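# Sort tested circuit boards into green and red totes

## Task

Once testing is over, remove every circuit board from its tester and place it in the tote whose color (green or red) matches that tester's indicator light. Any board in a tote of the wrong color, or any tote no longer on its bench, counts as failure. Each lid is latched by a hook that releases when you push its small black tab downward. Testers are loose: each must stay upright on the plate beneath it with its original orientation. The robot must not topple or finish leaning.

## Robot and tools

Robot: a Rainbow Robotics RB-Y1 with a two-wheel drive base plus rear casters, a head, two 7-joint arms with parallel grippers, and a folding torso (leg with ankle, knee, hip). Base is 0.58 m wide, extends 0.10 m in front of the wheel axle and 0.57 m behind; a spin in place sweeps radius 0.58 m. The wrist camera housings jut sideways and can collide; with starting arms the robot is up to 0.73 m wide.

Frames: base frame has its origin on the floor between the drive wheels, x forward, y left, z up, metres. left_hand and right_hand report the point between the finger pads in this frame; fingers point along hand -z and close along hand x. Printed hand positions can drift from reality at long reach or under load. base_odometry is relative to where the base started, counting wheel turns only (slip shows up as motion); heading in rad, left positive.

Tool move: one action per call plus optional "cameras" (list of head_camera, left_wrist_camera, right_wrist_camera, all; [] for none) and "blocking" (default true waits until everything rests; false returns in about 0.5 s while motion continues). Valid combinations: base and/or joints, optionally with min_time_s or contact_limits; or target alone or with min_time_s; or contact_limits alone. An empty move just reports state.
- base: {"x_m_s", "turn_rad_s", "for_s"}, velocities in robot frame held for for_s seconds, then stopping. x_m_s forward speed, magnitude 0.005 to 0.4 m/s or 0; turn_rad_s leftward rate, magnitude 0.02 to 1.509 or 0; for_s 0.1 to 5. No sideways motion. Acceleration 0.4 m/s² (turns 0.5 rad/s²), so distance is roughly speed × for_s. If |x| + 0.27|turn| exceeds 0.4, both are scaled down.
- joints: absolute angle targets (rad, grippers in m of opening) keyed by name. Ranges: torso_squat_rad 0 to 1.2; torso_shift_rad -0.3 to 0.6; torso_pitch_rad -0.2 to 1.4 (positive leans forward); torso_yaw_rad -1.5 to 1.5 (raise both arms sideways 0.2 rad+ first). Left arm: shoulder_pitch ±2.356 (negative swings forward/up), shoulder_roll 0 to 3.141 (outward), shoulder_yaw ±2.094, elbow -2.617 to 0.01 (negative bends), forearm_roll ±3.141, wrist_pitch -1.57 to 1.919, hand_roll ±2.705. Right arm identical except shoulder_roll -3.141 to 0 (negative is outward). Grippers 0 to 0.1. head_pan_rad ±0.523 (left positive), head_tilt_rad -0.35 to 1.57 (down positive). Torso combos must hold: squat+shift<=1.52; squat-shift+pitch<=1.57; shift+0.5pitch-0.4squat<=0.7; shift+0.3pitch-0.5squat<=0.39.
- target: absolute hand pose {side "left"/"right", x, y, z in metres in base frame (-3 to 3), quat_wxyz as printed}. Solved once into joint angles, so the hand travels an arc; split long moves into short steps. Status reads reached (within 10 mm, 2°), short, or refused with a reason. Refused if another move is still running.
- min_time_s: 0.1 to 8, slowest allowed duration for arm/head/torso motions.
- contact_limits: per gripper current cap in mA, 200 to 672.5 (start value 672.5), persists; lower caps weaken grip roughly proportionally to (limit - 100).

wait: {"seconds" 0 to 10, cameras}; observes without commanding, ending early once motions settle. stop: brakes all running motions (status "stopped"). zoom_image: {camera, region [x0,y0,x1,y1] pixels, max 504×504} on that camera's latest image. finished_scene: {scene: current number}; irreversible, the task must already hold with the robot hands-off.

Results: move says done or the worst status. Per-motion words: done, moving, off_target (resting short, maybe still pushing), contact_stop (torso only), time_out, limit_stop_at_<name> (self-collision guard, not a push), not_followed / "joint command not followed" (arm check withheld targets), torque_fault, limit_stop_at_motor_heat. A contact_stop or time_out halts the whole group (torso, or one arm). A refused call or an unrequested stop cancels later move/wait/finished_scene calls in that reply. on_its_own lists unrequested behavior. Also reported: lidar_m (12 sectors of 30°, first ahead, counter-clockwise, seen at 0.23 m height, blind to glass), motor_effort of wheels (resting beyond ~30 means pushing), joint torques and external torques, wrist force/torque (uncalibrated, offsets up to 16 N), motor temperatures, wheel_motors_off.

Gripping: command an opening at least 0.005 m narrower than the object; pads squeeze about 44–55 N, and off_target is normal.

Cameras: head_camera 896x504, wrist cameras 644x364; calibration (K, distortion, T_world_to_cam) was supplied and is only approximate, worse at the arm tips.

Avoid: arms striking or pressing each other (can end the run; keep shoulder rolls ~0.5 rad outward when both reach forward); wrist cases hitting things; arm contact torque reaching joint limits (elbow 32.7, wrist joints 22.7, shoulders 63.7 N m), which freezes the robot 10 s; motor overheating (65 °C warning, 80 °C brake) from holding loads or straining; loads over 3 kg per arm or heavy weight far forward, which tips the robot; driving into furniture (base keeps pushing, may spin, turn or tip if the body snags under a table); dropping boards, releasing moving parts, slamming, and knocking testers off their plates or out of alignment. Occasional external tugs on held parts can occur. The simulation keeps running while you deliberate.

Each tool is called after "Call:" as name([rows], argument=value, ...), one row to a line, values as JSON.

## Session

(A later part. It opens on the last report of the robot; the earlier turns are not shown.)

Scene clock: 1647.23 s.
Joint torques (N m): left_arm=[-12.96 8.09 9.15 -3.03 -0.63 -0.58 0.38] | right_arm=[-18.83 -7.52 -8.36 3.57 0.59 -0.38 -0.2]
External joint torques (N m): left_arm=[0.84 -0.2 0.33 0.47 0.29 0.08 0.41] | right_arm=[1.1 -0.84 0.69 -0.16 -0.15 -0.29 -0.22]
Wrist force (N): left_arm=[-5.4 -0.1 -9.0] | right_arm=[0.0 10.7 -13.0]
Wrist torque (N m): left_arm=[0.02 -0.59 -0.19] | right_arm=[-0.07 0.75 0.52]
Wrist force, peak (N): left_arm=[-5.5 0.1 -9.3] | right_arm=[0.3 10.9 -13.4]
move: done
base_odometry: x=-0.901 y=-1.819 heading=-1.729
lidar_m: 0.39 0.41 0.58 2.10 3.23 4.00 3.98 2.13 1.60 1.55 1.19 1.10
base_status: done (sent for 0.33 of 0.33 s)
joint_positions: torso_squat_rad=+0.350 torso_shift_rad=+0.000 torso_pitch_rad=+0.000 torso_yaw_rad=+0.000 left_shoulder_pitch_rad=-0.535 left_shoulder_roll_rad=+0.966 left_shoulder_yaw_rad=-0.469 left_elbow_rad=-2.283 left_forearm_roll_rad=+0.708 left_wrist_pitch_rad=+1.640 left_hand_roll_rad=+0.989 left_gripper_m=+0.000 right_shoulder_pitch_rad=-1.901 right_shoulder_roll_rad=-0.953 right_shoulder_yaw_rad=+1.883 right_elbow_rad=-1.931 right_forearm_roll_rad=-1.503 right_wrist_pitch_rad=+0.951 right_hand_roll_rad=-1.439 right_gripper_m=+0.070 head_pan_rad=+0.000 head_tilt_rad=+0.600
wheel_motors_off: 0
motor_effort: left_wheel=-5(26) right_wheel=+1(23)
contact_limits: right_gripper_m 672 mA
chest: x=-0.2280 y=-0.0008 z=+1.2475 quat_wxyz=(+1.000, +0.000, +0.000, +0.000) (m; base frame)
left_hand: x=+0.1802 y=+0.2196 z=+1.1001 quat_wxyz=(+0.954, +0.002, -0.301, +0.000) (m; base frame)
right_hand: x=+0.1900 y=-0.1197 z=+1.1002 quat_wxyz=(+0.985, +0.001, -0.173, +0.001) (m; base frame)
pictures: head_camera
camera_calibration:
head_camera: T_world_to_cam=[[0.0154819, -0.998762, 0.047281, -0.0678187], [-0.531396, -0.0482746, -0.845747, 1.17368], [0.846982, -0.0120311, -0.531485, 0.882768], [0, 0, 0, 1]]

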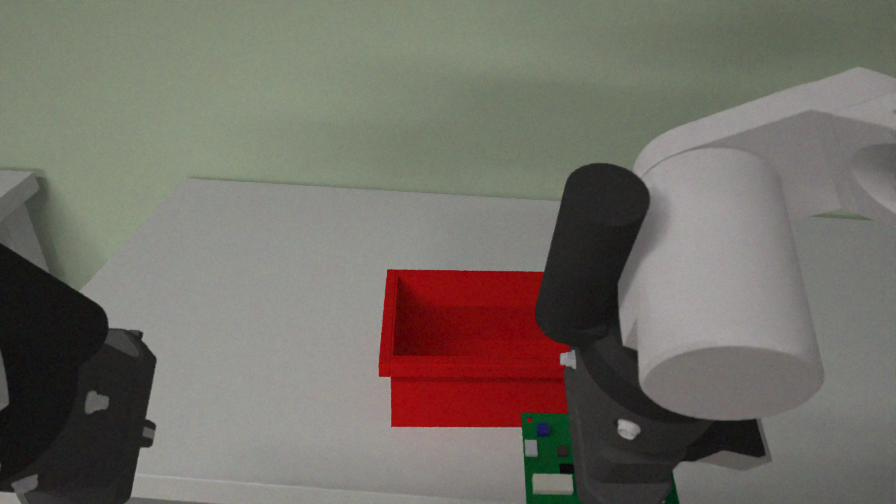

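Call:
move(base={"x_m_s":0.1,"for_s":0.5}, cameras=[])

Call:
move(target={"side":"right","x":0.15,"y":-0.15,"z":1.28,"quat_wxyz":[0.707,0,0,0.707]}, min_time_s=4, cameras=["head_camera"])

Call:
move(target={"side":"left","x":0.12,"y":0.25,"z":1.25,"quat_wxyz":[0.954,0,-0.301,0]}, min_time_s=2, cameras=[])

Call:
move(joints={"torso_pitch_rad":0.35,"head_tilt_rad":0.6}, min_time_s=3)

Scene clock: 1662.17 s.
Joint torques (N m): left_arm=[-13.23 7.79 8.84 -3.03 -0.71 -0.55 0.36] | right_arm=[-18.71 -7.5 -8.16 3.41 0.58 -0.27 -0.22]
External joint torques (N m): left_arm=[0.57 -0.5 0.02 0.47 0.22 0.12 0.4] | right_arm=[1.21 -0.82 0.89 -0.31 -0.16 -0.17 -0.24]
Wrist force (N): left_arm=[-5.3 -0.1 -9.0] | right_arm=[-0.1 10.7 -13.0]
Wrist torque (N m): left_arm=[0.01 -0.60 -0.21] | right_arm=[-0.05 0.72 0.51]
Wrist force, peak (N): left_arm=[-5.3 -0.3 -9.4] | right_arm=[0.4 10.9 -13.2]
move: done
base_odometry: x=-0.909 y=-1.869 heading=-1.728
lidar_m: 0.33 0.36 0.51 2.09 3.22 4.05 4.03 2.14 1.60 1.19 1.19 1.05
base_status: done (sent for 0.5 of 0.5 s)
joint_positions: torso_squat_rad=+0.350 torso_shift_rad=+0.000 torso_pitch_rad=+0.000 torso_yaw_rad=+0.000 left_shoulder_pitch_rad=-0.535 left_shoulder_roll_rad=+0.966 left_shoulder_yaw_rad=-0.469 left_elbow_rad=-2.283 left_forearm_roll_rad=+0.708 left_wrist_pitch_rad=+1.640 left_hand_roll_rad=+0.989 left_gripper_m=+0.000 right_shoulder_pitch_rad=-1.901 right_shoulder_roll_rad=-0.953 right_shoulder_yaw_rad=+1.883 right_elbow_rad=-1.931 right_forearm_roll_rad=-1.503 right_wrist_pitch_rad=+0.951 right_hand_roll_rad=-1.439 right_gripper_m=+0.070 head_pan_rad=+0.000 head_tilt_rad=+0.600
wheel_motors_off: 0
motor_effort: left_wheel=+1(31) right_wheel=-2(23)
contact_limits: right_gripper_m 672 mA
chest: x=-0.2279 y=-0.0008 z=+1.2475 quat_wxyz=(+1.000, +0.000, +0.000, +0.000) (m; base frame)
left_hand: x=+0.1802 y=+0.2196 z=+1.1000 quat_wxyz=(+0.954, +0.002, -0.301, +0.000) (m; base frame)
right_hand: x=+0.1900 y=-0.1197 z=+1.1001 quat_wxyz=(+0.985, +0.001, -0.173, +0.001) (m; base frame)
pictures: none

Scene clock: 1666.50 s.
Joint torques (N m): left_arm=[-12.87 7.8 8.91 -3.11 -0.65 -0.66 0.39] | right_arm=[-18.88 -6.31 -9.26 5.32 -0.14 -0.04 0.17]
External joint torques (N m): left_arm=[0.92 -0.48 0.09 0.39 0.27 0 0.42] | right_arm=[0.32 -1.36 -0.5 0.2 -0.38 0.05 0.17]
Wrist force (N): left_arm=[-5.2 -0.2 -9.0] | right_arm=[2.3 10.6 -13.4]
Wrist torque (N m): left_arm=[0.03 -0.58 -0.18] | right_arm=[-0.02 0.87 0.54]
Wrist force, peak (N): left_arm=[-5.4 -0.2 -9.3] | right_arm=[2.0 12.3 -13.2]
move: done
base_odometry: x=-0.909 y=-1.869 heading=-1.728
lidar_m: 0.33 0.36 0.50 2.09 3.22 4.04 4.04 2.14 1.61 1.20 1.19 1.05
joint_positions: torso_squat_rad=+0.350 torso_shift_rad=+0.000 torso_pitch_rad=+0.000 torso_yaw_rad=+0.000 left_shoulder_pitch_rad=-0.535 left_shoulder_roll_rad=+0.966 left_shoulder_yaw_rad=-0.469 left_elbow_rad=-2.283 left_forearm_roll_rad=+0.708 left_wrist_pitch_rad=+1.640 left_hand_roll_rad=+0.989 left_gripper_m=+0.000 right_shoulder_pitch_rad=-2.088 right_shoulder_roll_rad=-1.077 right_shoulder_yaw_rad=+1.626 right_elbow_rad=-1.541 right_forearm_roll_rad=-2.181 right_wrist_pitch_rad=+1.594 right_hand_roll_rad=+0.673 right_gripper_m=+0.070 head_pan_rad=+0.000 head_tilt_rad=+0.600
joint_status: all done
wheel_motors_off: 0
motor_effort: left_wheel=+1(4) right_wheel=-4(5)
contact_limits: right_gripper_m 672 mA
chest: x=-0.2280 y=-0.0008 z=+1.2475 quat_wxyz=(+1.000, +0.000, +0.000, +0.000) (m; base frame)
left_hand: x=+0.1802 y=+0.2196 z=+1.1001 quat_wxyz=(+0.954, +0.002, -0.301, +0.000) (m; base frame)
right_hand: x=+0.1497 y=-0.1498 z=+1.2800 quat_wxyz=(+0.707, +0.000, -0.001, +0.707) (m; base frame)
right_hand_status: reached (checked arc, planned for 4.0 s): 0 mm and 0.2 deg off.
pictures: head_camera
camera_calibration:
head_camera: T_world_to_cam=[[0.0154843, -0.998762, 0.0472813, -0.0678182], [-0.531441, -0.0482754, -0.845719, 1.17366], [0.846954, -0.0120318, -0.53153, 0.88279], [0, 0, 0, 1]]

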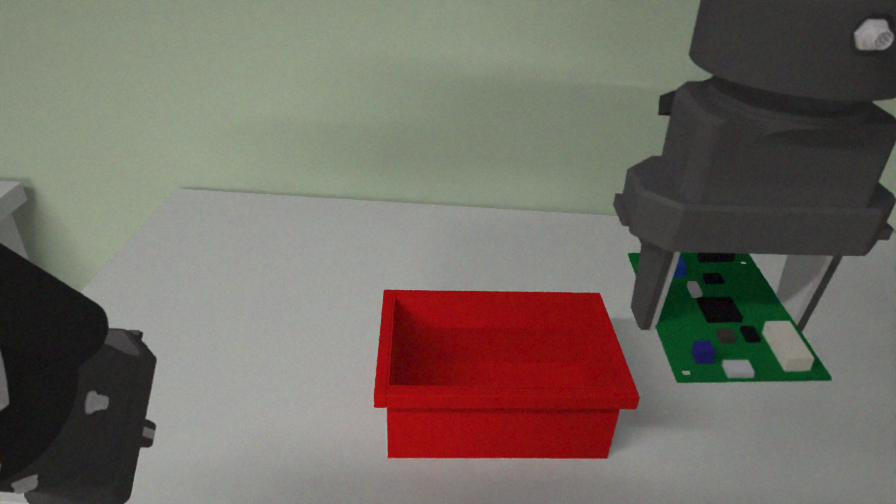

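Scene clock: 1668.83 s.
Joint torques (N m): left_arm=[-11.88 9.91 8.06 1.18 -0.61 -0.32 0.35] | right_arm=[-18.58 -6.03 -9.3 5.2 -0.14 0.06 0.07]
External joint torques (N m): left_arm=[0.11 0.67 0.69 -0.48 0.32 0.25 0.38] | right_arm=[0.61 -1.09 -0.53 0.07 -0.39 0.16 0.07]
Wrist force (N): left_arm=[-5.3 -0.3 -8.9] | right_arm=[2.1 10.4 -13.3]
Wrist torque (N m): left_arm=[0.03 -0.62 -0.21] | right_arm=[0.01 0.84 0.52]
Wrist force, peak (N): left_arm=[-5.6 -0.1 -9.5] | right_arm=[2.4 10.7 -13.7]
move: done
base_odometry: x=-0.909 y=-1.869 heading=-1.728
lidar_m: 0.33 0.36 0.49 2.09 3.23 4.05 4.04 2.14 1.60 1.20 1.20 1.04
joint_positions: torso_squat_rad=+0.350 torso_shift_rad=+0.000 torso_pitch_rad=+0.000 torso_yaw_rad=+0.000 left_shoulder_pitch_rad=-0.752 left_shoulder_roll_rad=+1.202 left_shoulder_yaw_rad=-0.069 left_elbow_rad=-2.431 left_forearm_roll_rad=+1.313 left_wrist_pitch_rad=+1.919 left_hand_roll_rad=+1.090 left_gripper_m=+0.000 right_shoulder_pitch_rad=-2.088 right_shoulder_roll_rad=-1.077 right_shoulder_yaw_rad=+1.626 right_elbow_rad=-1.541 right_forearm_roll_rad=-2.181 right_wrist_pitch_rad=+1.594 right_hand_roll_rad=+0.673 right_gripper_m=+0.070 head_pan_rad=+0.000 head_tilt_rad=+0.600
joint_status: all done
wheel_motors_off: 0
motor_effort: left_wheel=+2(3) right_wheel=-3(6)
contact_limits: right_gripper_m 672 mA
chest: x=-0.2280 y=-0.0008 z=+1.2475 quat_wxyz=(+1.000, +0.000, +0.000, +0.000) (m; base frame)
left_hand: x=+0.1200 y=+0.2497 z=+1.2500 quat_wxyz=(+0.953, -0.001, -0.302, +0.000) (m; base frame)
left_hand_status: reached (checked arc, planned for 2.0 s): 0 mm and 0.2 deg off.
right_hand: x=+0.1497 y=-0.1498 z=+1.2800 quat_wxyz=(+0.707, +0.000, -0.001, +0.707) (m; base frame)
pictures: none

Scene clock: 1672.10 s.
Joint torques (N m): left_arm=[-10.74 10.95 8.36 -0.86 -0.23 -0.13 0.32] | right_arm=[-20.5 -7.1 -10.13 3.24 -0.49 0.44 0.15]
External joint torques (N m): left_arm=[-0.18 0.32 0.59 -0.11 0.17 0.16 0.33] | right_arm=[0.59 -0.77 -0.54 0.29 -0.17 0.09 0.15]
Wrist force (N): left_arm=[-3.6 0.0 -9.9] | right_arm=[2.6 8.5 -13.0]
Wrist torque (N m): left_arm=[-0.03 -0.54 -0.22] | right_arm=[0.08 0.88 0.52]
Wrist force, peak (N): left_arm=[-5.3 -0.3 -9.2] | right_arm=[2.3 10.8 -13.7]
move: done
base_odometry: x=-0.909 y=-1.869 heading=-1.728
lidar_m: 0.34 0.35 0.50 2.09 3.23 4.05 4.04 2.14 1.61 1.20 1.19 1.04
joint_positions: torso_squat_rad=+0.350 torso_shift_rad=+0.000 torso_pitch_rad=+0.350 torso_yaw_rad=+0.000 left_shoulder_pitch_rad=-0.752 left_shoulder_roll_rad=+1.203 left_shoulder_yaw_rad=-0.069 left_elbow_rad=-2.431 left_forearm_roll_rad=+1.313 left_wrist_pitch_rad=+1.919 left_hand_roll_rad=+1.090 left_gripper_m=+0.000 right_shoulder_pitch_rad=-2.088 right_shoulder_roll_rad=-1.077 right_shoulder_yaw_rad=+1.626 right_elbow_rad=-1.541 right_forearm_roll_rad=-2.181 right_wrist_pitch_rad=+1.594 right_hand_roll_rad=+0.673 right_gripper_m=+0.070 head_pan_rad=+0.000 head_tilt_rad=+0.600
joint_status: all done
wheel_motors_off: 0
motor_effort: left_wheel=+2(4) right_wheel=-4(5)
contact_limits: right_gripper_m 672 mA
chest: x=-0.1219 y=-0.0007 z=+1.2287 quat_wxyz=(+0.985, +0.000, +0.174, +0.000) (m; base frame)
left_hand: x=+0.2058 y=+0.2498 z=+1.1119 quat_wxyz=(+0.991, -0.001, -0.132, +0.000) (m; base frame)
right_hand: x=+0.2440 y=-0.1497 z=+1.1299 quat_wxyz=(+0.697, +0.123, +0.122, +0.696) (m; base frame)
pictures: head_camera, left_wrist_camera, right_wrist_camera
camera_calibration:
head_camera: T_world_to_cam=[[0.0309913, -0.998756, 0.0390683, -0.0565779], [-0.789088, -0.0484393, -0.612367, 0.896001], [0.613498, -0.0118503, -0.789608, 1.07167], [0, 0, 0, 1]]
left_wrist_camera: T_world_to_cam=[[0.968353, 0.0157773, 0.249085, -0.481485], [-0.108684, -0.87175, 0.477743, -0.256802], [0.224678, -0.489696, -0.842448, 1.08185], [0, 0, 0, 1]]
right_wrist_camera: T_world_to_cam=[[-0.0253839, -0.999623, -0.0104884, -0.129136], [-0.691418, 0.009978, 0.722386, -0.612799], [-0.722009, 0.0255888, -0.69141, 1.03289], [0, 0, 0, 1]]

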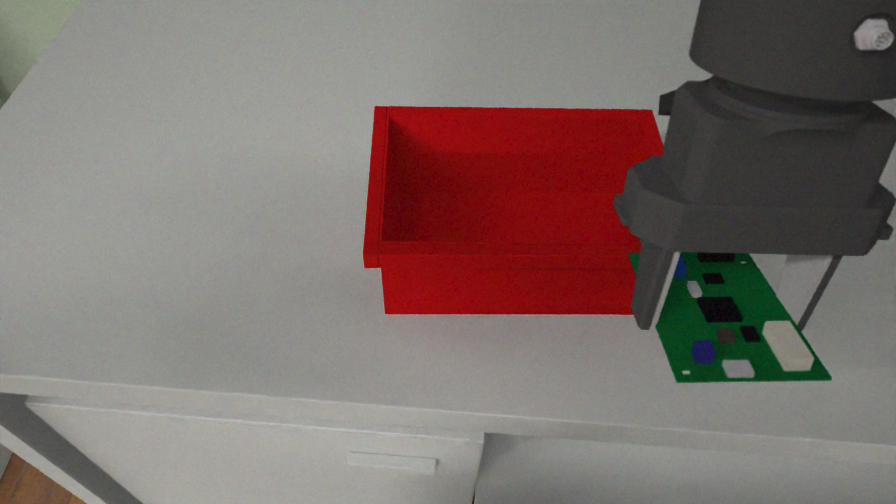

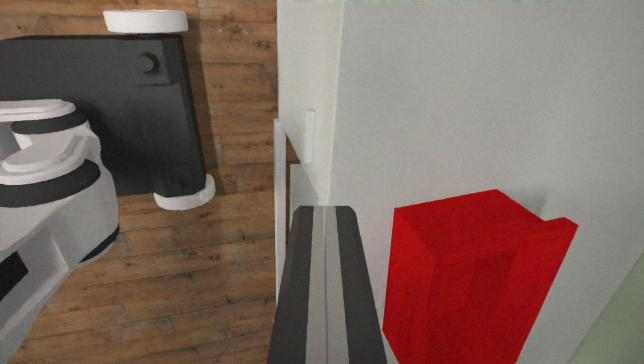

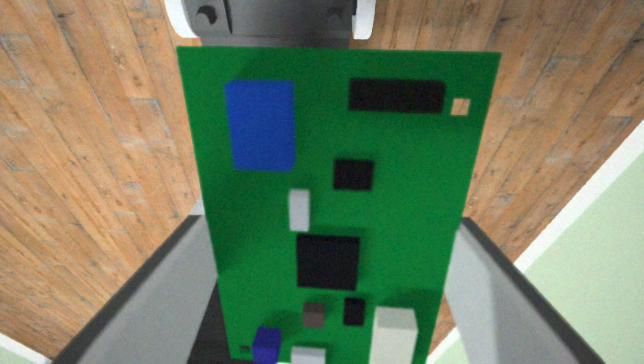

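Call:
move(target={"side":"right","x":0.36,"y":-0.064,"z":1.10,"quat_wxyz":[0.707,0,0,0.707]}, min_time_s=3, cameras=[])

Call:
move(base={"x_m_s":0.08,"for_s":1.0}, cameras=["head_camera"])

Scene clock: 1682.57 s.
Joint torques (N m): left_arm=[-10.67 11.12 8.58 -0.86 -0.24 -0.18 0.35] | right_arm=[-24.12 -5.89 -7.05 3.97 0.31 -0.3 0.35]
External joint torques (N m): left_arm=[-0.11 0.49 0.81 -0.12 0.16 0.11 0.37] | right_arm=[0.75 2.53 1.56 0.52 0.07 -0.2 0.35]
Wrist force (N): left_arm=[-3.4 0.0 -9.7] | right_arm=[2.7 10.7 -13.1]
Wrist torque (N m): left_arm=[-0.05 -0.50 -0.21] | right_arm=[-0.03 0.89 0.51]
Wrist force, peak (N): left_arm=[-3.6 -0.1 -10.1] | right_arm=[2.8 10.7 -13.5]
move: done
base_odometry: x=-0.909 y=-1.869 heading=-1.728
lidar_m: 0.33 0.36 0.50 2.09 3.22 4.05 4.03 2.14 1.61 1.20 1.19 1.05
joint_positions: torso_squat_rad=+0.350 torso_shift_rad=+0.000 torso_pitch_rad=+0.350 torso_yaw_rad=+0.000 left_shoulder_pitch_rad=-0.752 left_shoulder_roll_rad=+1.203 left_shoulder_yaw_rad=-0.069 left_elbow_rad=-2.431 left_forearm_roll_rad=+1.313 left_wrist_pitch_rad=+1.919 left_hand_roll_rad=+1.090 left_gripper_m=+0.000 right_shoulder_pitch_rad=-2.094 right_shoulder_roll_rad=-0.721 right_shoulder_yaw_rad=+1.630 right_elbow_rad=-1.148 right_forearm_roll_rad=-1.936 right_wrist_pitch_rad=+1.396 right_hand_roll_rad=+0.685 right_gripper_m=+0.070 head_pan_rad=+0.000 head_tilt_rad=+0.600
joint_status: all done
wheel_motors_off: 0
motor_effort: left_wheel=+3(5) right_wheel=-3(5)
contact_limits: right_gripper_m 672 mA
chest: x=-0.1219 y=-0.0007 z=+1.2287 quat_wxyz=(+0.985, +0.000, +0.174, +0.000) (m; base frame)
left_hand: x=+0.2058 y=+0.2498 z=+1.1119 quat_wxyz=(+0.991, -0.001, -0.132, +0.000) (m; base frame)
right_hand: x=+0.3597 y=-0.0641 z=+1.1001 quat_wxyz=(+0.707, +0.000, -0.002, +0.707) (m; base frame)
right_hand_status: reached (checked arc, planned for 3.0 s): 0 mm and 0.2 deg off.
pictures: none

Scene clock: 1684.33 s.
Joint torques (N m): left_arm=[-10.39 11.11 8.36 -0.9 -0.2 -0.16 0.38] | right_arm=[-23.63 -6.43 -7.47 3.57 0.19 -0.26 0.35]
External joint torques (N m): left_arm=[0.17 0.48 0.59 -0.16 0.2 0.13 0.4] | right_arm=[1.24 2 1.13 0.12 -0.05 -0.16 0.35]
Wrist force (N): left_arm=[-3.4 -0.4 -9.6] | right_arm=[2.4 10.5 -13.1]
Wrist torque (N m): left_arm=[0.01 -0.51 -0.20] | right_arm=[-0.02 0.87 0.52]
Wrist force, peak (N): left_arm=[-3.6 0.1 -10.0] | right_arm=[2.7 10.6 -13.7]
move: done
base_odometry: x=-0.922 y=-1.948 heading=-1.728
lidar_m: 0.26 0.27 0.39 2.07 3.21 4.13 4.15 2.15 1.60 1.18 1.23 0.96
base_status: done (sent for 1 of 1 s)
joint_positions: torso_squat_rad=+0.350 torso_shift_rad=+0.000 torso_pitch_rad=+0.350 torso_yaw_rad=+0.000 left_shoulder_pitch_rad=-0.752 left_shoulder_roll_rad=+1.203 left_shoulder_yaw_rad=-0.069 left_elbow_rad=-2.431 left_forearm_roll_rad=+1.313 left_wrist_pitch_rad=+1.919 left_hand_roll_rad=+1.090 left_gripper_m=+0.000 right_shoulder_pitch_rad=-2.094 right_shoulder_roll_rad=-0.721 right_shoulder_yaw_rad=+1.630 right_elbow_rad=-1.148 right_forearm_roll_rad=-1.936 right_wrist_pitch_rad=+1.396 right_hand_roll_rad=+0.685 right_gripper_m=+0.070 head_pan_rad=+0.000 head_tilt_rad=+0.600
wheel_motors_off: 0
motor_effort: left_wheel=+0(33) right_wheel=-6(13)
contact_limits: right_gripper_m 672 mA
chest: x=-0.1220 y=-0.0007 z=+1.2287 quat_wxyz=(+0.985, +0.000, +0.174, +0.000) (m; base frame)
left_hand: x=+0.2057 y=+0.2498 z=+1.1119 quat_wxyz=(+0.991, -0.001, -0.132, +0.000) (m; base frame)
right_hand: x=+0.3597 y=-0.0641 z=+1.1002 quat_wxyz=(+0.707, +0.000, -0.002, +0.707) (m; base frame)
pictures: head_camera
camera_calibration:
head_camera: T_world_to_cam=[[0.0309916, -0.998756, 0.039068, -0.0565766], [-0.789095, -0.0484392, -0.612359, 0.895972], [0.613489, -0.0118504, -0.789614, 1.07169], [0, 0, 0, 1]]

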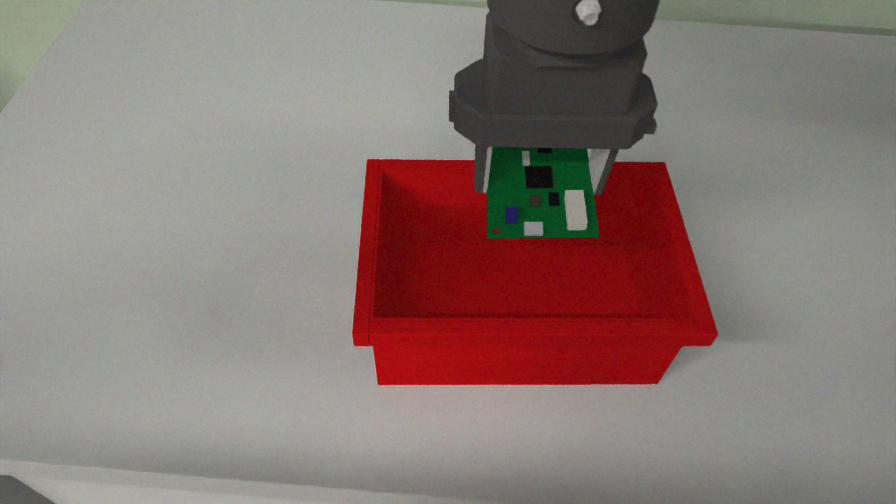

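Call:
move(target={"side":"right","x":0.362,"y":-0.067,"z":1.03,"quat_wxyz":[0.707,0,0,0.707]}, min_time_s=2, cameras=[])

Call:
move(target={"side":"right","x":0.362,"y":-0.067,"z":0.965,"quat_wxyz":[0.707,0,0,0.707]}, min_time_s=2, cameras=["head_camera"])

Call:
move(target={"side":"right","x":0.362,"y":-0.067,"z":0.93,"quat_wxyz":[0.707,0,0,0.707]}, min_time_s=2, cameras=["head_camera"])

Call:
move(target={"side":"right","x":0.362,"y":-0.067,"z":0.908,"quat_wxyz":[0.707,0,0,0.707]}, min_time_s=2, cameras=["head_camera"])

Scene clock: 1695.27 s.
Joint torques (N m): left_arm=[-10.44 10.75 8.36 -0.8 -0.18 -0.1 0.3] | right_arm=[-21.84 -5.9 -7.18 3.75 0.31 -0.51 0.35]
External joint torques (N m): left_arm=[0.12 0.12 0.6 -0.05 0.22 0.19 0.32] | right_arm=[3.33 2.63 1.27 0.68 0.08 -0.41 0.35]
Wrist force (N): left_arm=[-3.2 -0.3 -9.8] | right_arm=[2.6 10.4 -13.2]
Wrist torque (N m): left_arm=[0.01 -0.49 -0.20] | right_arm=[0.01 0.87 0.51]
Wrist force, peak (N): left_arm=[-3.5 -0.2 -10.1] | right_arm=[2.5 10.9 -13.6]
move: done
base_odometry: x=-0.922 y=-1.948 heading=-1.728
lidar_m: 0.25 0.27 0.38 2.07 3.22 4.11 4.15 2.15 1.61 1.18 1.23 0.96
joint_positions: torso_squat_rad=+0.350 torso_shift_rad=+0.000 torso_pitch_rad=+0.350 torso_yaw_rad=+0.000 left_shoulder_pitch_rad=-0.752 left_shoulder_roll_rad=+1.203 left_shoulder_yaw_rad=-0.069 left_elbow_rad=-2.431 left_forearm_roll_rad=+1.313 left_wrist_pitch_rad=+1.919 left_hand_roll_rad=+1.090 left_gripper_m=+0.000 right_shoulder_pitch_rad=-1.977 right_shoulder_roll_rad=-0.671 right_shoulder_yaw_rad=+1.676 right_elbow_rad=-1.130 right_forearm_roll_rad=-1.875 right_wrist_pitch_rad=+1.267 right_hand_roll_rad=+0.686 right_gripper_m=+0.070 head_pan_rad=+0.000 head_tilt_rad=+0.600
joint_status: all done
wheel_motors_off: 0
motor_effort: left_wheel=+0(2) right_wheel=-4(6)
contact_limits: right_gripper_m 672 mA
chest: x=-0.1220 y=-0.0007 z=+1.2287 quat_wxyz=(+0.985, +0.000, +0.174, +0.000) (m; base frame)
left_hand: x=+0.2057 y=+0.2498 z=+1.1119 quat_wxyz=(+0.991, -0.001, -0.132, +0.000) (m; base frame)
right_hand: x=+0.3617 y=-0.0673 z=+1.0307 quat_wxyz=(+0.707, -0.001, -0.001, +0.707) (m; base frame)
right_hand_status: reached (checked arc, planned for 2.0 s): 1 mm and 0.2 deg off.
pictures: none

Scene clock: 1697.60 s.
Joint torques (N m): left_arm=[-10.34 11.23 8.51 -0.83 -0.11 -0.16 0.41] | right_arm=[-19.78 -5.45 -4.96 3.36 0.65 -0.3 0.37]
External joint torques (N m): left_arm=[0.22 0.6 0.74 -0.09 0.29 0.13 0.42] | right_arm=[5.52 3 2.87 0.61 0.42 -0.2 0.37]
Wrist force (N): left_arm=[-3.4 -0.2 -9.6] | right_arm=[3.1 11.1 -7.8]
Wrist torque (N m): left_arm=[-0.02 -0.51 -0.21] | right_arm=[0.15 0.67 0.51]
Wrist force, peak (N): left_arm=[-3.6 -0.2 -10.0] | right_arm=[2.4 10.8 -13.4]
move: done
base_odometry: x=-0.922 y=-1.948 heading=-1.728
lidar_m: 0.25 0.26 0.38 2.07 3.22 4.12 4.15 2.13 1.61 1.18 1.22 0.96
joint_positions: torso_squat_rad=+0.350 torso_shift_rad=+0.000 torso_pitch_rad=+0.350 torso_yaw_rad=+0.000 left_shoulder_pitch_rad=-0.752 left_shoulder_roll_rad=+1.203 left_shoulder_yaw_rad=-0.069 left_elbow_rad=-2.431 left_forearm_roll_rad=+1.313 left_wrist_pitch_rad=+1.919 left_hand_roll_rad=+1.090 left_gripper_m=+0.000 right_shoulder_pitch_rad=-1.863 right_shoulder_roll_rad=-0.589 right_shoulder_yaw_rad=+1.714 right_elbow_rad=-1.045 right_forearm_roll_rad=-1.827 right_wrist_pitch_rad=+1.160 right_hand_roll_rad=+0.707 right_gripper_m=+0.070 head_pan_rad=+0.000 head_tilt_rad=+0.600
joint_status: all done
wheel_motors_off: 0
motor_effort: left_wheel=-1(2) right_wheel=-2(6)
contact_limits: right_gripper_m 672 mA
chest: x=-0.1220 y=-0.0007 z=+1.2287 quat_wxyz=(+0.985, +0.000, +0.174, +0.000) (m; base frame)
left_hand: x=+0.2057 y=+0.2498 z=+1.1119 quat_wxyz=(+0.991, -0.001, -0.132, +0.000) (m; base frame)
right_hand: x=+0.3617 y=-0.0671 z=+0.9661 quat_wxyz=(+0.707, -0.001, -0.002, +0.707) (m; base frame)
right_hand_status: reached (checked arc, planned for 2.0 s): 1 mm and 0.3 deg off.
pictures: head_camera
camera_calibration:
head_camera: T_world_to_cam=[[0.0309893, -0.998756, 0.0390694, -0.0565783], [-0.789062, -0.0484389, -0.6124, 0.896009], [0.613531, -0.0118503, -0.789582, 1.07167], [0, 0, 0, 1]]

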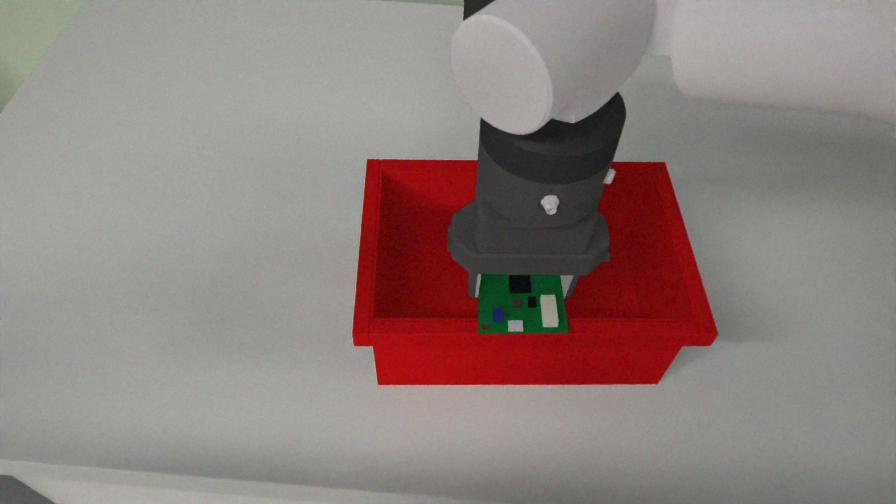

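Scene clock: 1699.93 s.
Joint torques (N m): left_arm=[-10.47 10.78 8.37 -0.75 -0.15 -0.2 0.4] | right_arm=[-21.81 -5.78 -5.83 2.8 0.26 -0.34 0.35]
External joint torques (N m): left_arm=[0.08 0.15 0.61 -0.01 0.25 0.09 0.41] | right_arm=[3.52 2.47 1.32 0.14 0.04 -0.24 0.35]
Wrist force (N): left_arm=[-3.7 -0.2 -9.7] | right_arm=[2.1 10.7 -13.1]
Wrist torque (N m): left_arm=[0.00 -0.55 -0.21] | right_arm=[-0.04 0.82 0.51]
Wrist force, peak (N): left_arm=[-3.7 -0.3 -10.0] | right_arm=[2.5 11.0 -13.4]
move: done
base_odometry: x=-0.922 y=-1.948 heading=-1.728
lidar_m: 0.25 0.26 0.38 2.08 3.22 4.13 4.15 2.15 1.61 1.18 1.23 0.96
joint_positions: torso_squat_rad=+0.350 torso_shift_rad=+0.000 torso_pitch_rad=+0.350 torso_yaw_rad=+0.000 left_shoulder_pitch_rad=-0.752 left_shoulder_roll_rad=+1.203 left_shoulder_yaw_rad=-0.069 left_elbow_rad=-2.431 left_forearm_roll_rad=+1.313 left_wrist_pitch_rad=+1.919 left_hand_roll_rad=+1.090 left_gripper_m=+0.000 right_shoulder_pitch_rad=-1.795 right_shoulder_roll_rad=-0.522 right_shoulder_yaw_rad=+1.728 right_elbow_rad=-0.944 right_forearm_roll_rad=-1.814 right_wrist_pitch_rad=+1.115 right_hand_roll_rad=+0.748 right_gripper_m=+0.070 head_pan_rad=+0.000 head_tilt_rad=+0.600
joint_status: all done
wheel_motors_off: 0
motor_effort: left_wheel=+0(2) right_wheel=-4(5)
contact_limits: right_gripper_m 672 mA
chest: x=-0.1220 y=-0.0007 z=+1.2287 quat_wxyz=(+0.985, +0.000, +0.174, +0.000) (m; base frame)
left_hand: x=+0.2057 y=+0.2498 z=+1.1119 quat_wxyz=(+0.991, -0.001, -0.132, +0.000) (m; base frame)
right_hand: x=+0.3622 y=-0.0671 z=+0.9305 quat_wxyz=(+0.707, +0.000, -0.001, +0.707) (m; base frame)
right_hand_status: reached (checked arc, planned for 2.0 s): 1 mm and 0.1 deg off.
pictures: head_camera
camera_calibration:
head_camera: T_world_to_cam=[[0.0309893, -0.998756, 0.0390695, -0.0565783], [-0.789062, -0.0484389, -0.612401, 0.89601], [0.613532, -0.0118504, -0.789581, 1.07167], [0, 0, 0, 1]]

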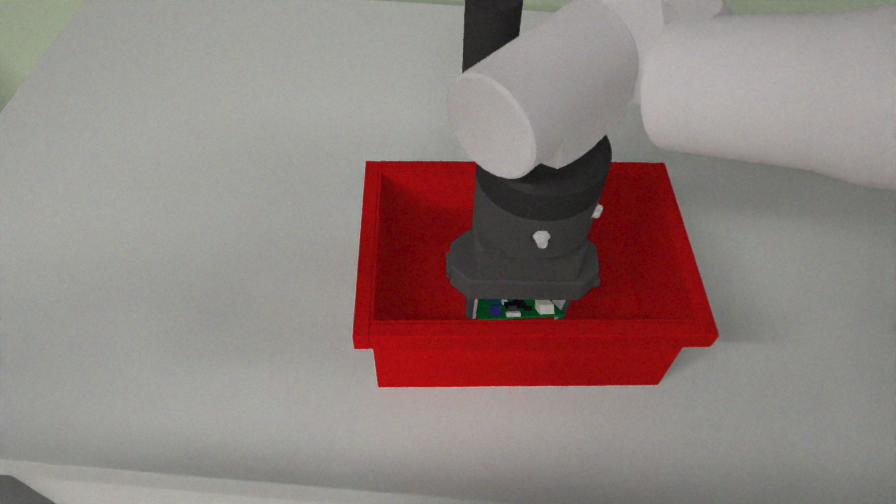

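Scene clock: 1702.27 s.
Joint torques (N m): left_arm=[-10.33 10.96 8.49 -0.83 -0.14 -0.13 0.45] | right_arm=[-21.94 -5.64 -5.52 3.34 0.31 -0.43 0.39]
External joint torques (N m): left_arm=[0.23 0.33 0.72 -0.09 0.26 0.16 0.46] | right_arm=[3.37 2.42 1.09 0.71 0.1 -0.34 0.39]
Wrist force (N): left_arm=[-3.4 -0.3 -9.8] | right_arm=[2.2 10.3 -13.0]
Wrist torque (N m): left_arm=[0.00 -0.51 -0.20] | right_arm=[-0.01 0.85 0.50]
Wrist force, peak (N): left_arm=[-3.7 -0.1 -9.9] | right_arm=[2.2 11.0 -13.3]
move: done
base_odometry: x=-0.922 y=-1.948 heading=-1.728
lidar_m: 0.25 0.27 0.38 2.07 3.22 4.13 4.15 2.14 1.60 1.19 1.23 0.96
joint_positions: torso_squat_rad=+0.350 torso_shift_rad=+0.000 torso_pitch_rad=+0.350 torso_yaw_rad=+0.000 left_shoulder_pitch_rad=-0.752 left_shoulder_roll_rad=+1.203 left_shoulder_yaw_rad=-0.069 left_elbow_rad=-2.431 left_forearm_roll_rad=+1.313 left_wrist_pitch_rad=+1.919 left_hand_roll_rad=+1.090 left_gripper_m=+0.000 right_shoulder_pitch_rad=-1.750 right_shoulder_roll_rad=-0.473 right_shoulder_yaw_rad=+1.734 right_elbow_rad=-0.865 right_forearm_roll_rad=-1.809 right_wrist_pitch_rad=+1.091 right_hand_roll_rad=+0.783 right_gripper_m=+0.070 head_pan_rad=+0.000 head_tilt_rad=+0.600
joint_status: all done
wheel_motors_off: 0
motor_effort: left_wheel=-1(2) right_wheel=-4(5)
contact_limits: right_gripper_m 672 mA
chest: x=-0.1220 y=-0.0007 z=+1.2287 quat_wxyz=(+0.985, +0.000, +0.174, +0.000) (m; base frame)
left_hand: x=+0.2057 y=+0.2498 z=+1.1119 quat_wxyz=(+0.991, -0.001, -0.132, +0.000) (m; base frame)
right_hand: x=+0.3622 y=-0.0670 z=+0.9084 quat_wxyz=(+0.707, +0.000, -0.001, +0.707) (m; base frame)
right_hand_status: reached (checked arc, planned for 2.0 s): 0 mm and 0.1 deg off.
pictures: head_camera
camera_calibration:
head_camera: T_world_to_cam=[[0.0309893, -0.998756, 0.0390694, -0.0565781], [-0.789062, -0.0484389, -0.612401, 0.896011], [0.613532, -0.0118502, -0.789581, 1.07167], [0, 0, 0, 1]]

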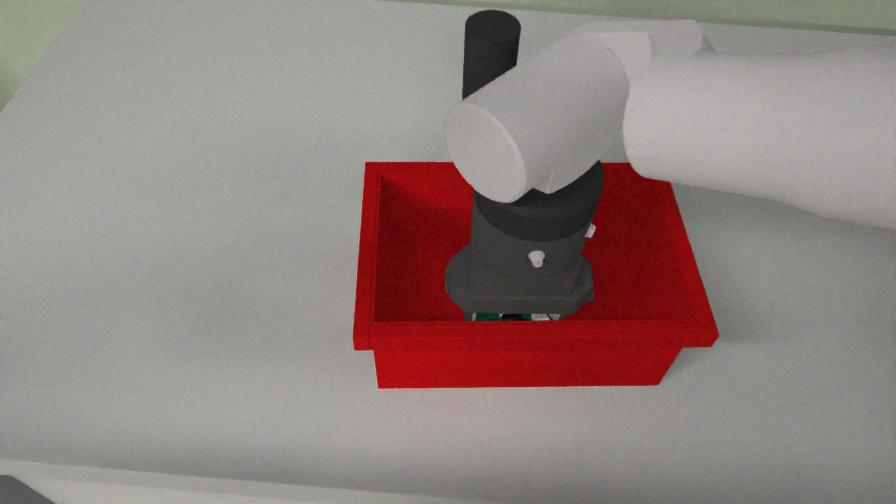

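Call:
move(target={"side":"right","x":0.362,"y":-0.067,"z":0.897,"quat_wxyz":[0.707,0,0,0.707]}, min_time_s=1.5, cameras=["right_wrist_camera"])

Call:
move(joints={"right_gripper_m":0.09}, cameras=["right_wrist_camera"])

Call:
move(target={"side":"right","x":0.362,"y":-0.067,"z":1.0,"quat_wxyz":[0.707,0,0,0.707]}, min_time_s=2.5, cameras=["head_camera","right_wrist_camera"])

Call:
move(target={"side":"right","x":0.33,"y":-0.09,"z":1.12,"quat_wxyz":[0.707,0,0,0.707]}, min_time_s=2.5, cameras=["head_camera"])

Call:
move(base={"x_m_s":-0.25,"for_s":2.4}, cameras=["head_camera"])

Scene clock: 1714.60 s.
Joint torques (N m): left_arm=[-10.45 10.89 8.55 -0.8 -0.09 -0.16 0.36] | right_arm=[-21.94 -5.28 -5.16 3.17 0.39 -0.48 0.43]
External joint torques (N m): left_arm=[0.11 0.25 0.78 -0.06 0.31 0.13 0.38] | right_arm=[3.31 2.65 1.18 0.55 0.17 -0.38 0.43]
Wrist force (N): left_arm=[-3.5 -0.4 -9.3] | right_arm=[2.4 10.5 -13.2]
Wrist torque (N m): left_arm=[0.00 -0.54 -0.21] | right_arm=[-0.02 0.86 0.51]
Wrist force, peak (N): left_arm=[-3.8 -0.1 -9.9] | right_arm=[2.4 10.7 -13.5]
move: done
base_odometry: x=-0.922 y=-1.948 heading=-1.728
lidar_m: 0.25 0.27 0.39 2.08 3.23 4.13 4.15 2.15 1.61 1.18 1.22 0.97
joint_positions: torso_squat_rad=+0.350 torso_shift_rad=+0.000 torso_pitch_rad=+0.350 torso_yaw_rad=+0.000 left_shoulder_pitch_rad=-0.752 left_shoulder_roll_rad=+1.203 left_shoulder_yaw_rad=-0.069 left_elbow_rad=-2.431 left_forearm_roll_rad=+1.313 left_wrist_pitch_rad=+1.919 left_hand_roll_rad=+1.090 left_gripper_m=+0.000 right_shoulder_pitch_rad=-1.728 right_shoulder_roll_rad=-0.450 right_shoulder_yaw_rad=+1.737 right_elbow_rad=-0.827 right_forearm_roll_rad=-1.807 right_wrist_pitch_rad=+1.078 right_hand_roll_rad=+0.800 right_gripper_m=+0.070 head_pan_rad=+0.000 head_tilt_rad=+0.600
joint_status: all done
wheel_motors_off: 0
motor_effort: left_wheel=+1(2) right_wheel=-4(6)
contact_limits: right_gripper_m 672 mA
chest: x=-0.1220 y=-0.0007 z=+1.2287 quat_wxyz=(+0.985, +0.000, +0.174, +0.000) (m; base frame)
left_hand: x=+0.2057 y=+0.2498 z=+1.1119 quat_wxyz=(+0.991, -0.001, -0.132, +0.000) (m; base frame)
right_hand: x=+0.3619 y=-0.0672 z=+0.8978 quat_wxyz=(+0.707, +0.000, -0.001, +0.707) (m; base frame)
right_hand_status: reached (checked arc, planned for 1.5 s): 1 mm and 0.1 deg off.
pictures: right_wrist_camera
camera_calibration:
right_wrist_camera: T_world_to_cam=[[-0.0206133, -0.999635, -0.0174728, -0.0415736], [-0.896719, 0.0107571, 0.442469, -0.0388338], [-0.442119, 0.024789, -0.896614, 1.03834], [0, 0, 0, 1]]

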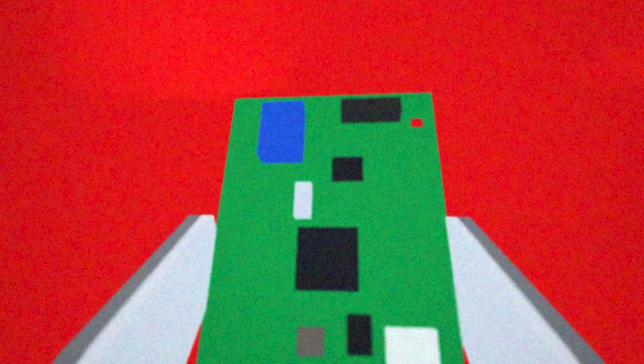

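Scene clock: 1715.30 s.
Joint torques (N m): left_arm=[-10.38 11.03 8.39 -0.74 -0.17 -0.16 0.31] | right_arm=[-21.81 -5.63 -5.3 3.35 0.3 -0.37 0.29]
External joint torques (N m): left_arm=[0.17 0.4 0.62 0 0.23 0.13 0.33] | right_arm=[3.44 2.3 1.04 0.73 0.09 -0.27 0.29]
Wrist force (N): left_arm=[-3.6 -0.1 -9.8] | right_arm=[2.5 10.2 -12.9]
Wrist torque (N m): left_arm=[-0.03 -0.54 -0.21] | right_arm=[0.01 0.88 0.51]
Wrist force, peak (N): left_arm=[-3.7 -0.1 -9.8] | right_arm=[2.4 10.8 -13.1]
move: done
base_odometry: x=-0.922 y=-1.948 heading=-1.728
lidar_m: 0.25 0.27 0.39 2.07 3.22 4.13 4.14 2.15 1.61 1.18 1.22 0.97
joint_positions: torso_squat_rad=+0.350 torso_shift_rad=+0.000 torso_pitch_rad=+0.350 torso_yaw_rad=+0.000 left_shoulder_pitch_rad=-0.752 left_shoulder_roll_rad=+1.203 left_shoulder_yaw_rad=-0.069 left_elbow_rad=-2.431 left_forearm_roll_rad=+1.313 left_wrist_pitch_rad=+1.919 left_hand_roll_rad=+1.090 left_gripper_m=+0.000 right_shoulder_pitch_rad=-1.728 right_shoulder_roll_rad=-0.450 right_shoulder_yaw_rad=+1.737 right_elbow_rad=-0.827 right_forearm_roll_rad=-1.807 right_wrist_pitch_rad=+1.078 right_hand_roll_rad=+0.800 right_gripper_m=+0.090 head_pan_rad=+0.000 head_tilt_rad=+0.600
joint_status: all done
wheel_motors_off: 0
motor_effort: left_wheel=+0(2) right_wheel=-5(6)
contact_limits: right_gripper_m 672 mA
chest: x=-0.1220 y=-0.0007 z=+1.2287 quat_wxyz=(+0.985, +0.000, +0.174, +0.000) (m; base frame)
left_hand: x=+0.2057 y=+0.2498 z=+1.1119 quat_wxyz=(+0.991, -0.001, -0.132, +0.000) (m; base frame)
right_hand: x=+0.3619 y=-0.0672 z=+0.8978 quat_wxyz=(+0.707, +0.000, -0.001, +0.707) (m; base frame)
pictures: right_wrist_camera
camera_calibration:
right_wrist_camera: T_world_to_cam=[[-0.0206187, -0.999635, -0.0174699, -0.0415766], [-0.896722, 0.0107634, 0.442463, -0.0388242], [-0.442113, 0.0247887, -0.896617, 1.03835], [0, 0, 0, 1]]

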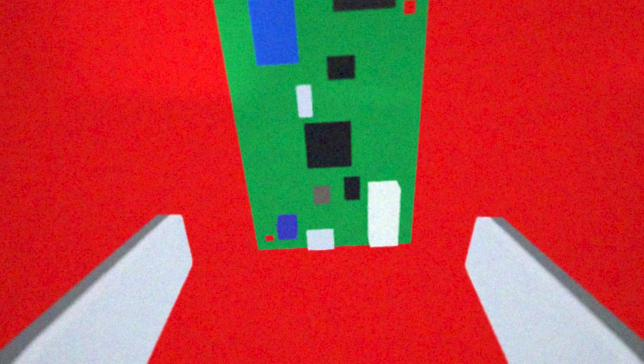

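Scene clock: 1718.13 s.
Joint torques (N m): left_arm=[-10.46 10.9 8.59 -0.87 -0.2 -0.13 0.35] | right_arm=[-24.51 -9.89 -9.16 2.13 -0.17 0.14 -0.29]
External joint torques (N m): left_arm=[0.1 0.27 0.82 -0.12 0.2 0.16 0.37] | right_arm=[0.79 -1.36 -1 -0.77 -0.4 0.23 -0.29]
Wrist force (N): left_arm=[-3.3 -0.1 -9.5] | right_arm=[2.4 10.5 -12.8]
Wrist torque (N m): left_arm=[-0.03 -0.50 -0.19] | right_arm=[-0.01 0.86 0.51]
Wrist force, peak (N): left_arm=[-3.3 -0.1 -10.1] | right_arm=[2.4 10.8 -13.0]
move: done
base_odometry: x=-0.922 y=-1.948 heading=-1.728
lidar_m: 0.25 0.27 0.38 2.07 3.22 4.11 4.15 2.15 1.61 1.18 1.22 0.97
joint_positions: torso_squat_rad=+0.350 torso_shift_rad=+0.000 torso_pitch_rad=+0.350 torso_yaw_rad=+0.000 left_shoulder_pitch_rad=-0.752 left_shoulder_roll_rad=+1.203 left_shoulder_yaw_rad=-0.069 left_elbow_rad=-2.431 left_forearm_roll_rad=+1.313 left_wrist_pitch_rad=+1.919 left_hand_roll_rad=+1.090 left_gripper_m=+0.000 right_shoulder_pitch_rad=-1.921 right_shoulder_roll_rad=-0.630 right_shoulder_yaw_rad=+1.692 right_elbow_rad=-1.087 right_forearm_roll_rad=-1.852 right_wrist_pitch_rad=+1.222 right_hand_roll_rad=+0.699 right_gripper_m=+0.090 head_pan_rad=+0.000 head_tilt_rad=+0.600
joint_status: all done
wheel_motors_off: 0
motor_effort: left_wheel=-1(2) right_wheel=-3(6)
contact_limits: right_gripper_m 672 mA
chest: x=-0.1220 y=-0.0007 z=+1.2287 quat_wxyz=(+0.985, +0.000, +0.174, +0.000) (m; base frame)
left_hand: x=+0.2057 y=+0.2498 z=+1.1119 quat_wxyz=(+0.991, -0.001, -0.132, +0.000) (m; base frame)
right_hand: x=+0.3620 y=-0.0669 z=+0.9999 quat_wxyz=(+0.707, +0.000, +0.000, +0.707) (m; base frame)
right_hand_status: reached (checked arc, planned for 2.5 s): 0 mm and 0.1 deg off.
pictures: head_camera, right_wrist_camera
camera_calibration:
head_camera: T_world_to_cam=[[0.030989, -0.998756, 0.0390697, -0.0565785], [-0.789062, -0.0484388, -0.612401, 0.89601], [0.613532, -0.0118507, -0.789581, 1.07167], [0, 0, 0, 1]]
right_wrist_camera: T_world_to_cam=[[-0.0198687, -0.999665, -0.0165749, -0.0406679], [-0.895545, 0.0104235, 0.444848, -0.086722], [-0.444526, 0.0236821, -0.895453, 1.12953], [0, 0, 0, 1]]

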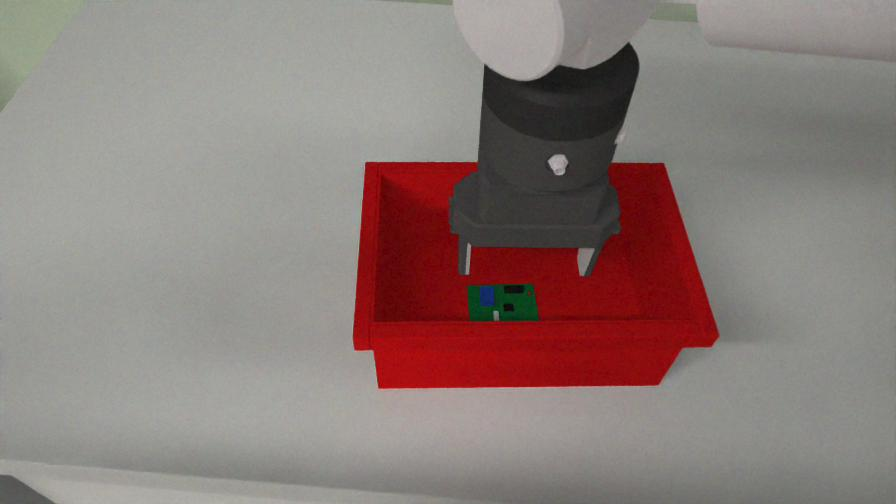

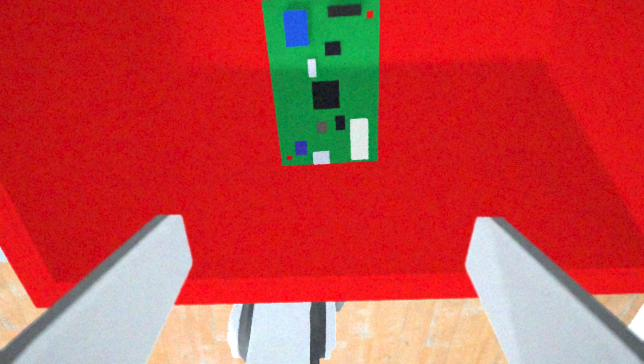

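Scene clock: 1720.97 s.
Joint torques (N m): left_arm=[-10.29 10.97 8.47 -0.75 -0.15 -0.15 0.39] | right_arm=[-22.64 -8.67 -10.33 2.66 -0.17 0.04 -0.3]
External joint torques (N m): left_arm=[0.27 0.34 0.71 -0.01 0.25 0.14 0.41] | right_arm=[0.54 -1.23 -0.79 -0.8 -0.41 0.13 -0.3]
Wrist force (N): left_arm=[-3.4 -0.1 -9.7] | right_arm=[2.5 10.5 -13.2]
Wrist torque (N m): left_arm=[-0.02 -0.51 -0.22] | right_arm=[-0.02 0.87 0.52]
Wrist force, peak (N): left_arm=[-3.6 0.2 -9.9] | right_arm=[2.5 10.9 -13.2]
move: done
base_odometry: x=-0.922 y=-1.948 heading=-1.728
lidar_m: 0.25 0.27 0.39 2.08 3.23 4.13 4.14 2.14 1.61 1.18 1.22 0.97
joint_positions: torso_squat_rad=+0.350 torso_shift_rad=+0.000 torso_pitch_rad=+0.350 torso_yaw_rad=+0.000 left_shoulder_pitch_rad=-0.752 left_shoulder_roll_rad=+1.203 left_shoulder_yaw_rad=-0.069 left_elbow_rad=-2.431 left_forearm_roll_rad=+1.313 left_wrist_pitch_rad=+1.919 left_hand_roll_rad=+1.090 left_gripper_m=+0.000 right_shoulder_pitch_rad=-2.131 right_shoulder_roll_rad=-0.888 right_shoulder_yaw_rad=+1.625 right_elbow_rad=-1.401 right_forearm_roll_rad=-1.938 right_wrist_pitch_rad=+1.395 right_hand_roll_rad=+0.596 right_gripper_m=+0.090 head_pan_rad=+0.000 head_tilt_rad=+0.600
joint_status: all done
wheel_motors_off: 0
motor_effort: left_wheel=-2(2) right_wheel=-5(6)
contact_limits: right_gripper_m 672 mA
chest: x=-0.1220 y=-0.0007 z=+1.2287 quat_wxyz=(+0.985, +0.000, +0.174, +0.000) (m; base frame)
left_hand: x=+0.2057 y=+0.2498 z=+1.1119 quat_wxyz=(+0.991, -0.001, -0.132, +0.000) (m; base frame)
right_hand: x=+0.3301 y=-0.0899 z=+1.1197 quat_wxyz=(+0.707, +0.000, +0.000, +0.707) (m; base frame)
right_hand_status: reached (checked arc, planned for 2.5 s): 0 mm and 0.0 deg off.
pictures: head_camera
camera_calibration:
head_camera: T_world_to_cam=[[0.0309891, -0.998756, 0.0390696, -0.0565783], [-0.789062, -0.0484389, -0.612401, 0.89601], [0.613532, -0.0118505, -0.789581, 1.07167], [0, 0, 0, 1]]

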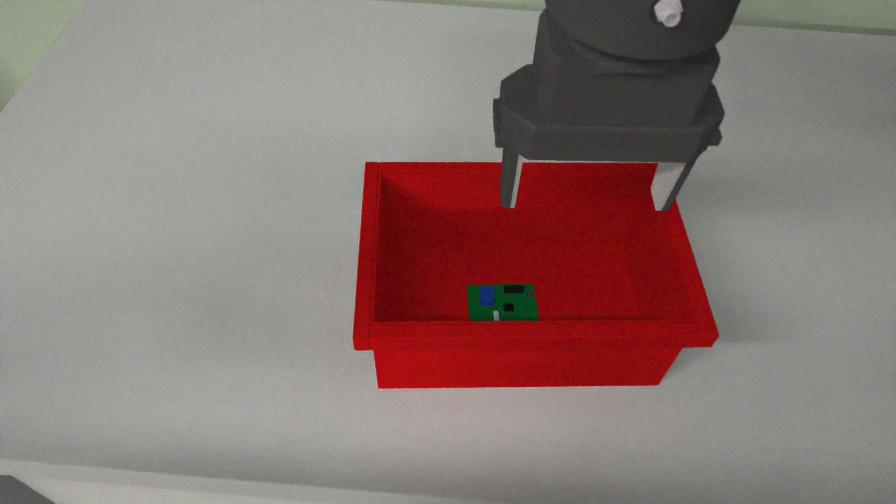

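Scene clock: 1724.70 s.
Joint torques (N m): left_arm=[-10.4 10.97 8.3 -0.77 -0.14 -0.16 0.31] | right_arm=[-21.9 -8.32 -9.69 3.31 -0.05 0.09 -0.27]
External joint torques (N m): left_arm=[0.16 0.34 0.54 -0.03 0.26 0.13 0.33] | right_arm=[1.28 -0.88 -0.16 -0.15 -0.29 0.17 -0.27]
Wrist force (N): left_arm=[-3.6 0.0 -9.7] | right_arm=[2.4 10.6 -12.7]
Wrist torque (N m): left_arm=[-0.02 -0.54 -0.22] | right_arm=[-0.01 0.86 0.51]
Wrist force, peak (N): left_arm=[-3.1 -0.2 -10.2] | right_arm=[2.3 11.2 -13.0]
move: done
base_odometry: x=-0.828 y=-1.355 heading=-1.727
lidar_m: 0.85 0.90 1.25 3.07 3.24 3.54 3.53 2.11 1.59 1.54 1.38 1.55
base_status: done (sent for 2.4 of 2.4 s)
joint_positions: torso_squat_rad=+0.350 torso_shift_rad=+0.000 torso_pitch_rad=+0.350 torso_yaw_rad=+0.000 left_shoulder_pitch_rad=-0.752 left_shoulder_roll_rad=+1.203 left_shoulder_yaw_rad=-0.069 left_elbow_rad=-2.431 left_forearm_roll_rad=+1.313 left_wrist_pitch_rad=+1.919 left_hand_roll_rad=+1.090 left_gripper_m=+0.000 right_shoulder_pitch_rad=-2.131 right_shoulder_roll_rad=-0.889 right_shoulder_yaw_rad=+1.625 right_elbow_rad=-1.401 right_forearm_roll_rad=-1.938 right_wrist_pitch_rad=+1.395 right_hand_roll_rad=+0.596 right_gripper_m=+0.090 head_pan_rad=+0.000 head_tilt_rad=+0.600
wheel_motors_off: 0
motor_effort: left_wheel=+5(28) right_wheel=-1(20)
contact_limits: right_gripper_m 672 mA
chest: x=-0.1220 y=-0.0007 z=+1.2287 quat_wxyz=(+0.985, +0.000, +0.174, +0.000) (m; base frame)
left_hand: x=+0.2057 y=+0.2498 z=+1.1120 quat_wxyz=(+0.991, -0.001, -0.132, +0.000) (m; base frame)
right_hand: x=+0.3301 y=-0.0898 z=+1.1198 quat_wxyz=(+0.707, +0.000, +0.000, +0.707) (m; base frame)
pictures: head_camera
camera_calibration:
head_camera: T_world_to_cam=[[0.0309893, -0.998756, 0.0390694, -0.0565783], [-0.789059, -0.048439, -0.612405, 0.896016], [0.613535, -0.0118501, -0.789578, 1.07167], [0, 0, 0, 1]]

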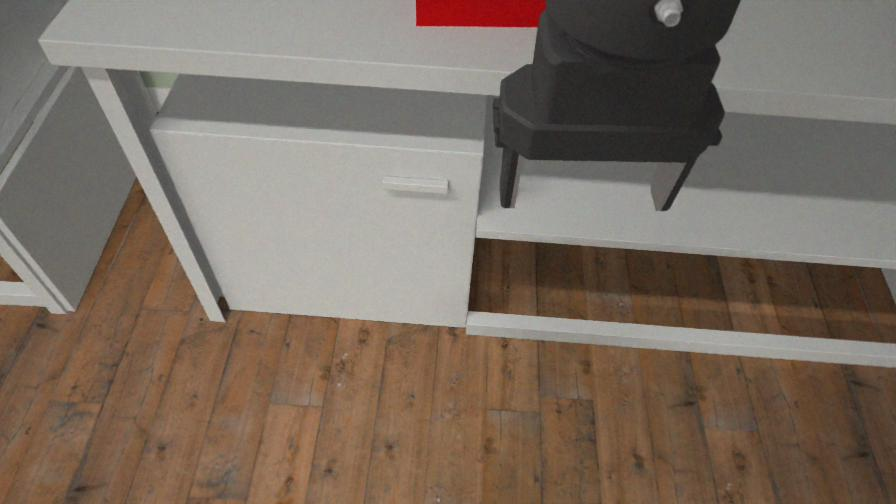

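Call:
finished_scene(scene=1)

The scene is finished: the task was done.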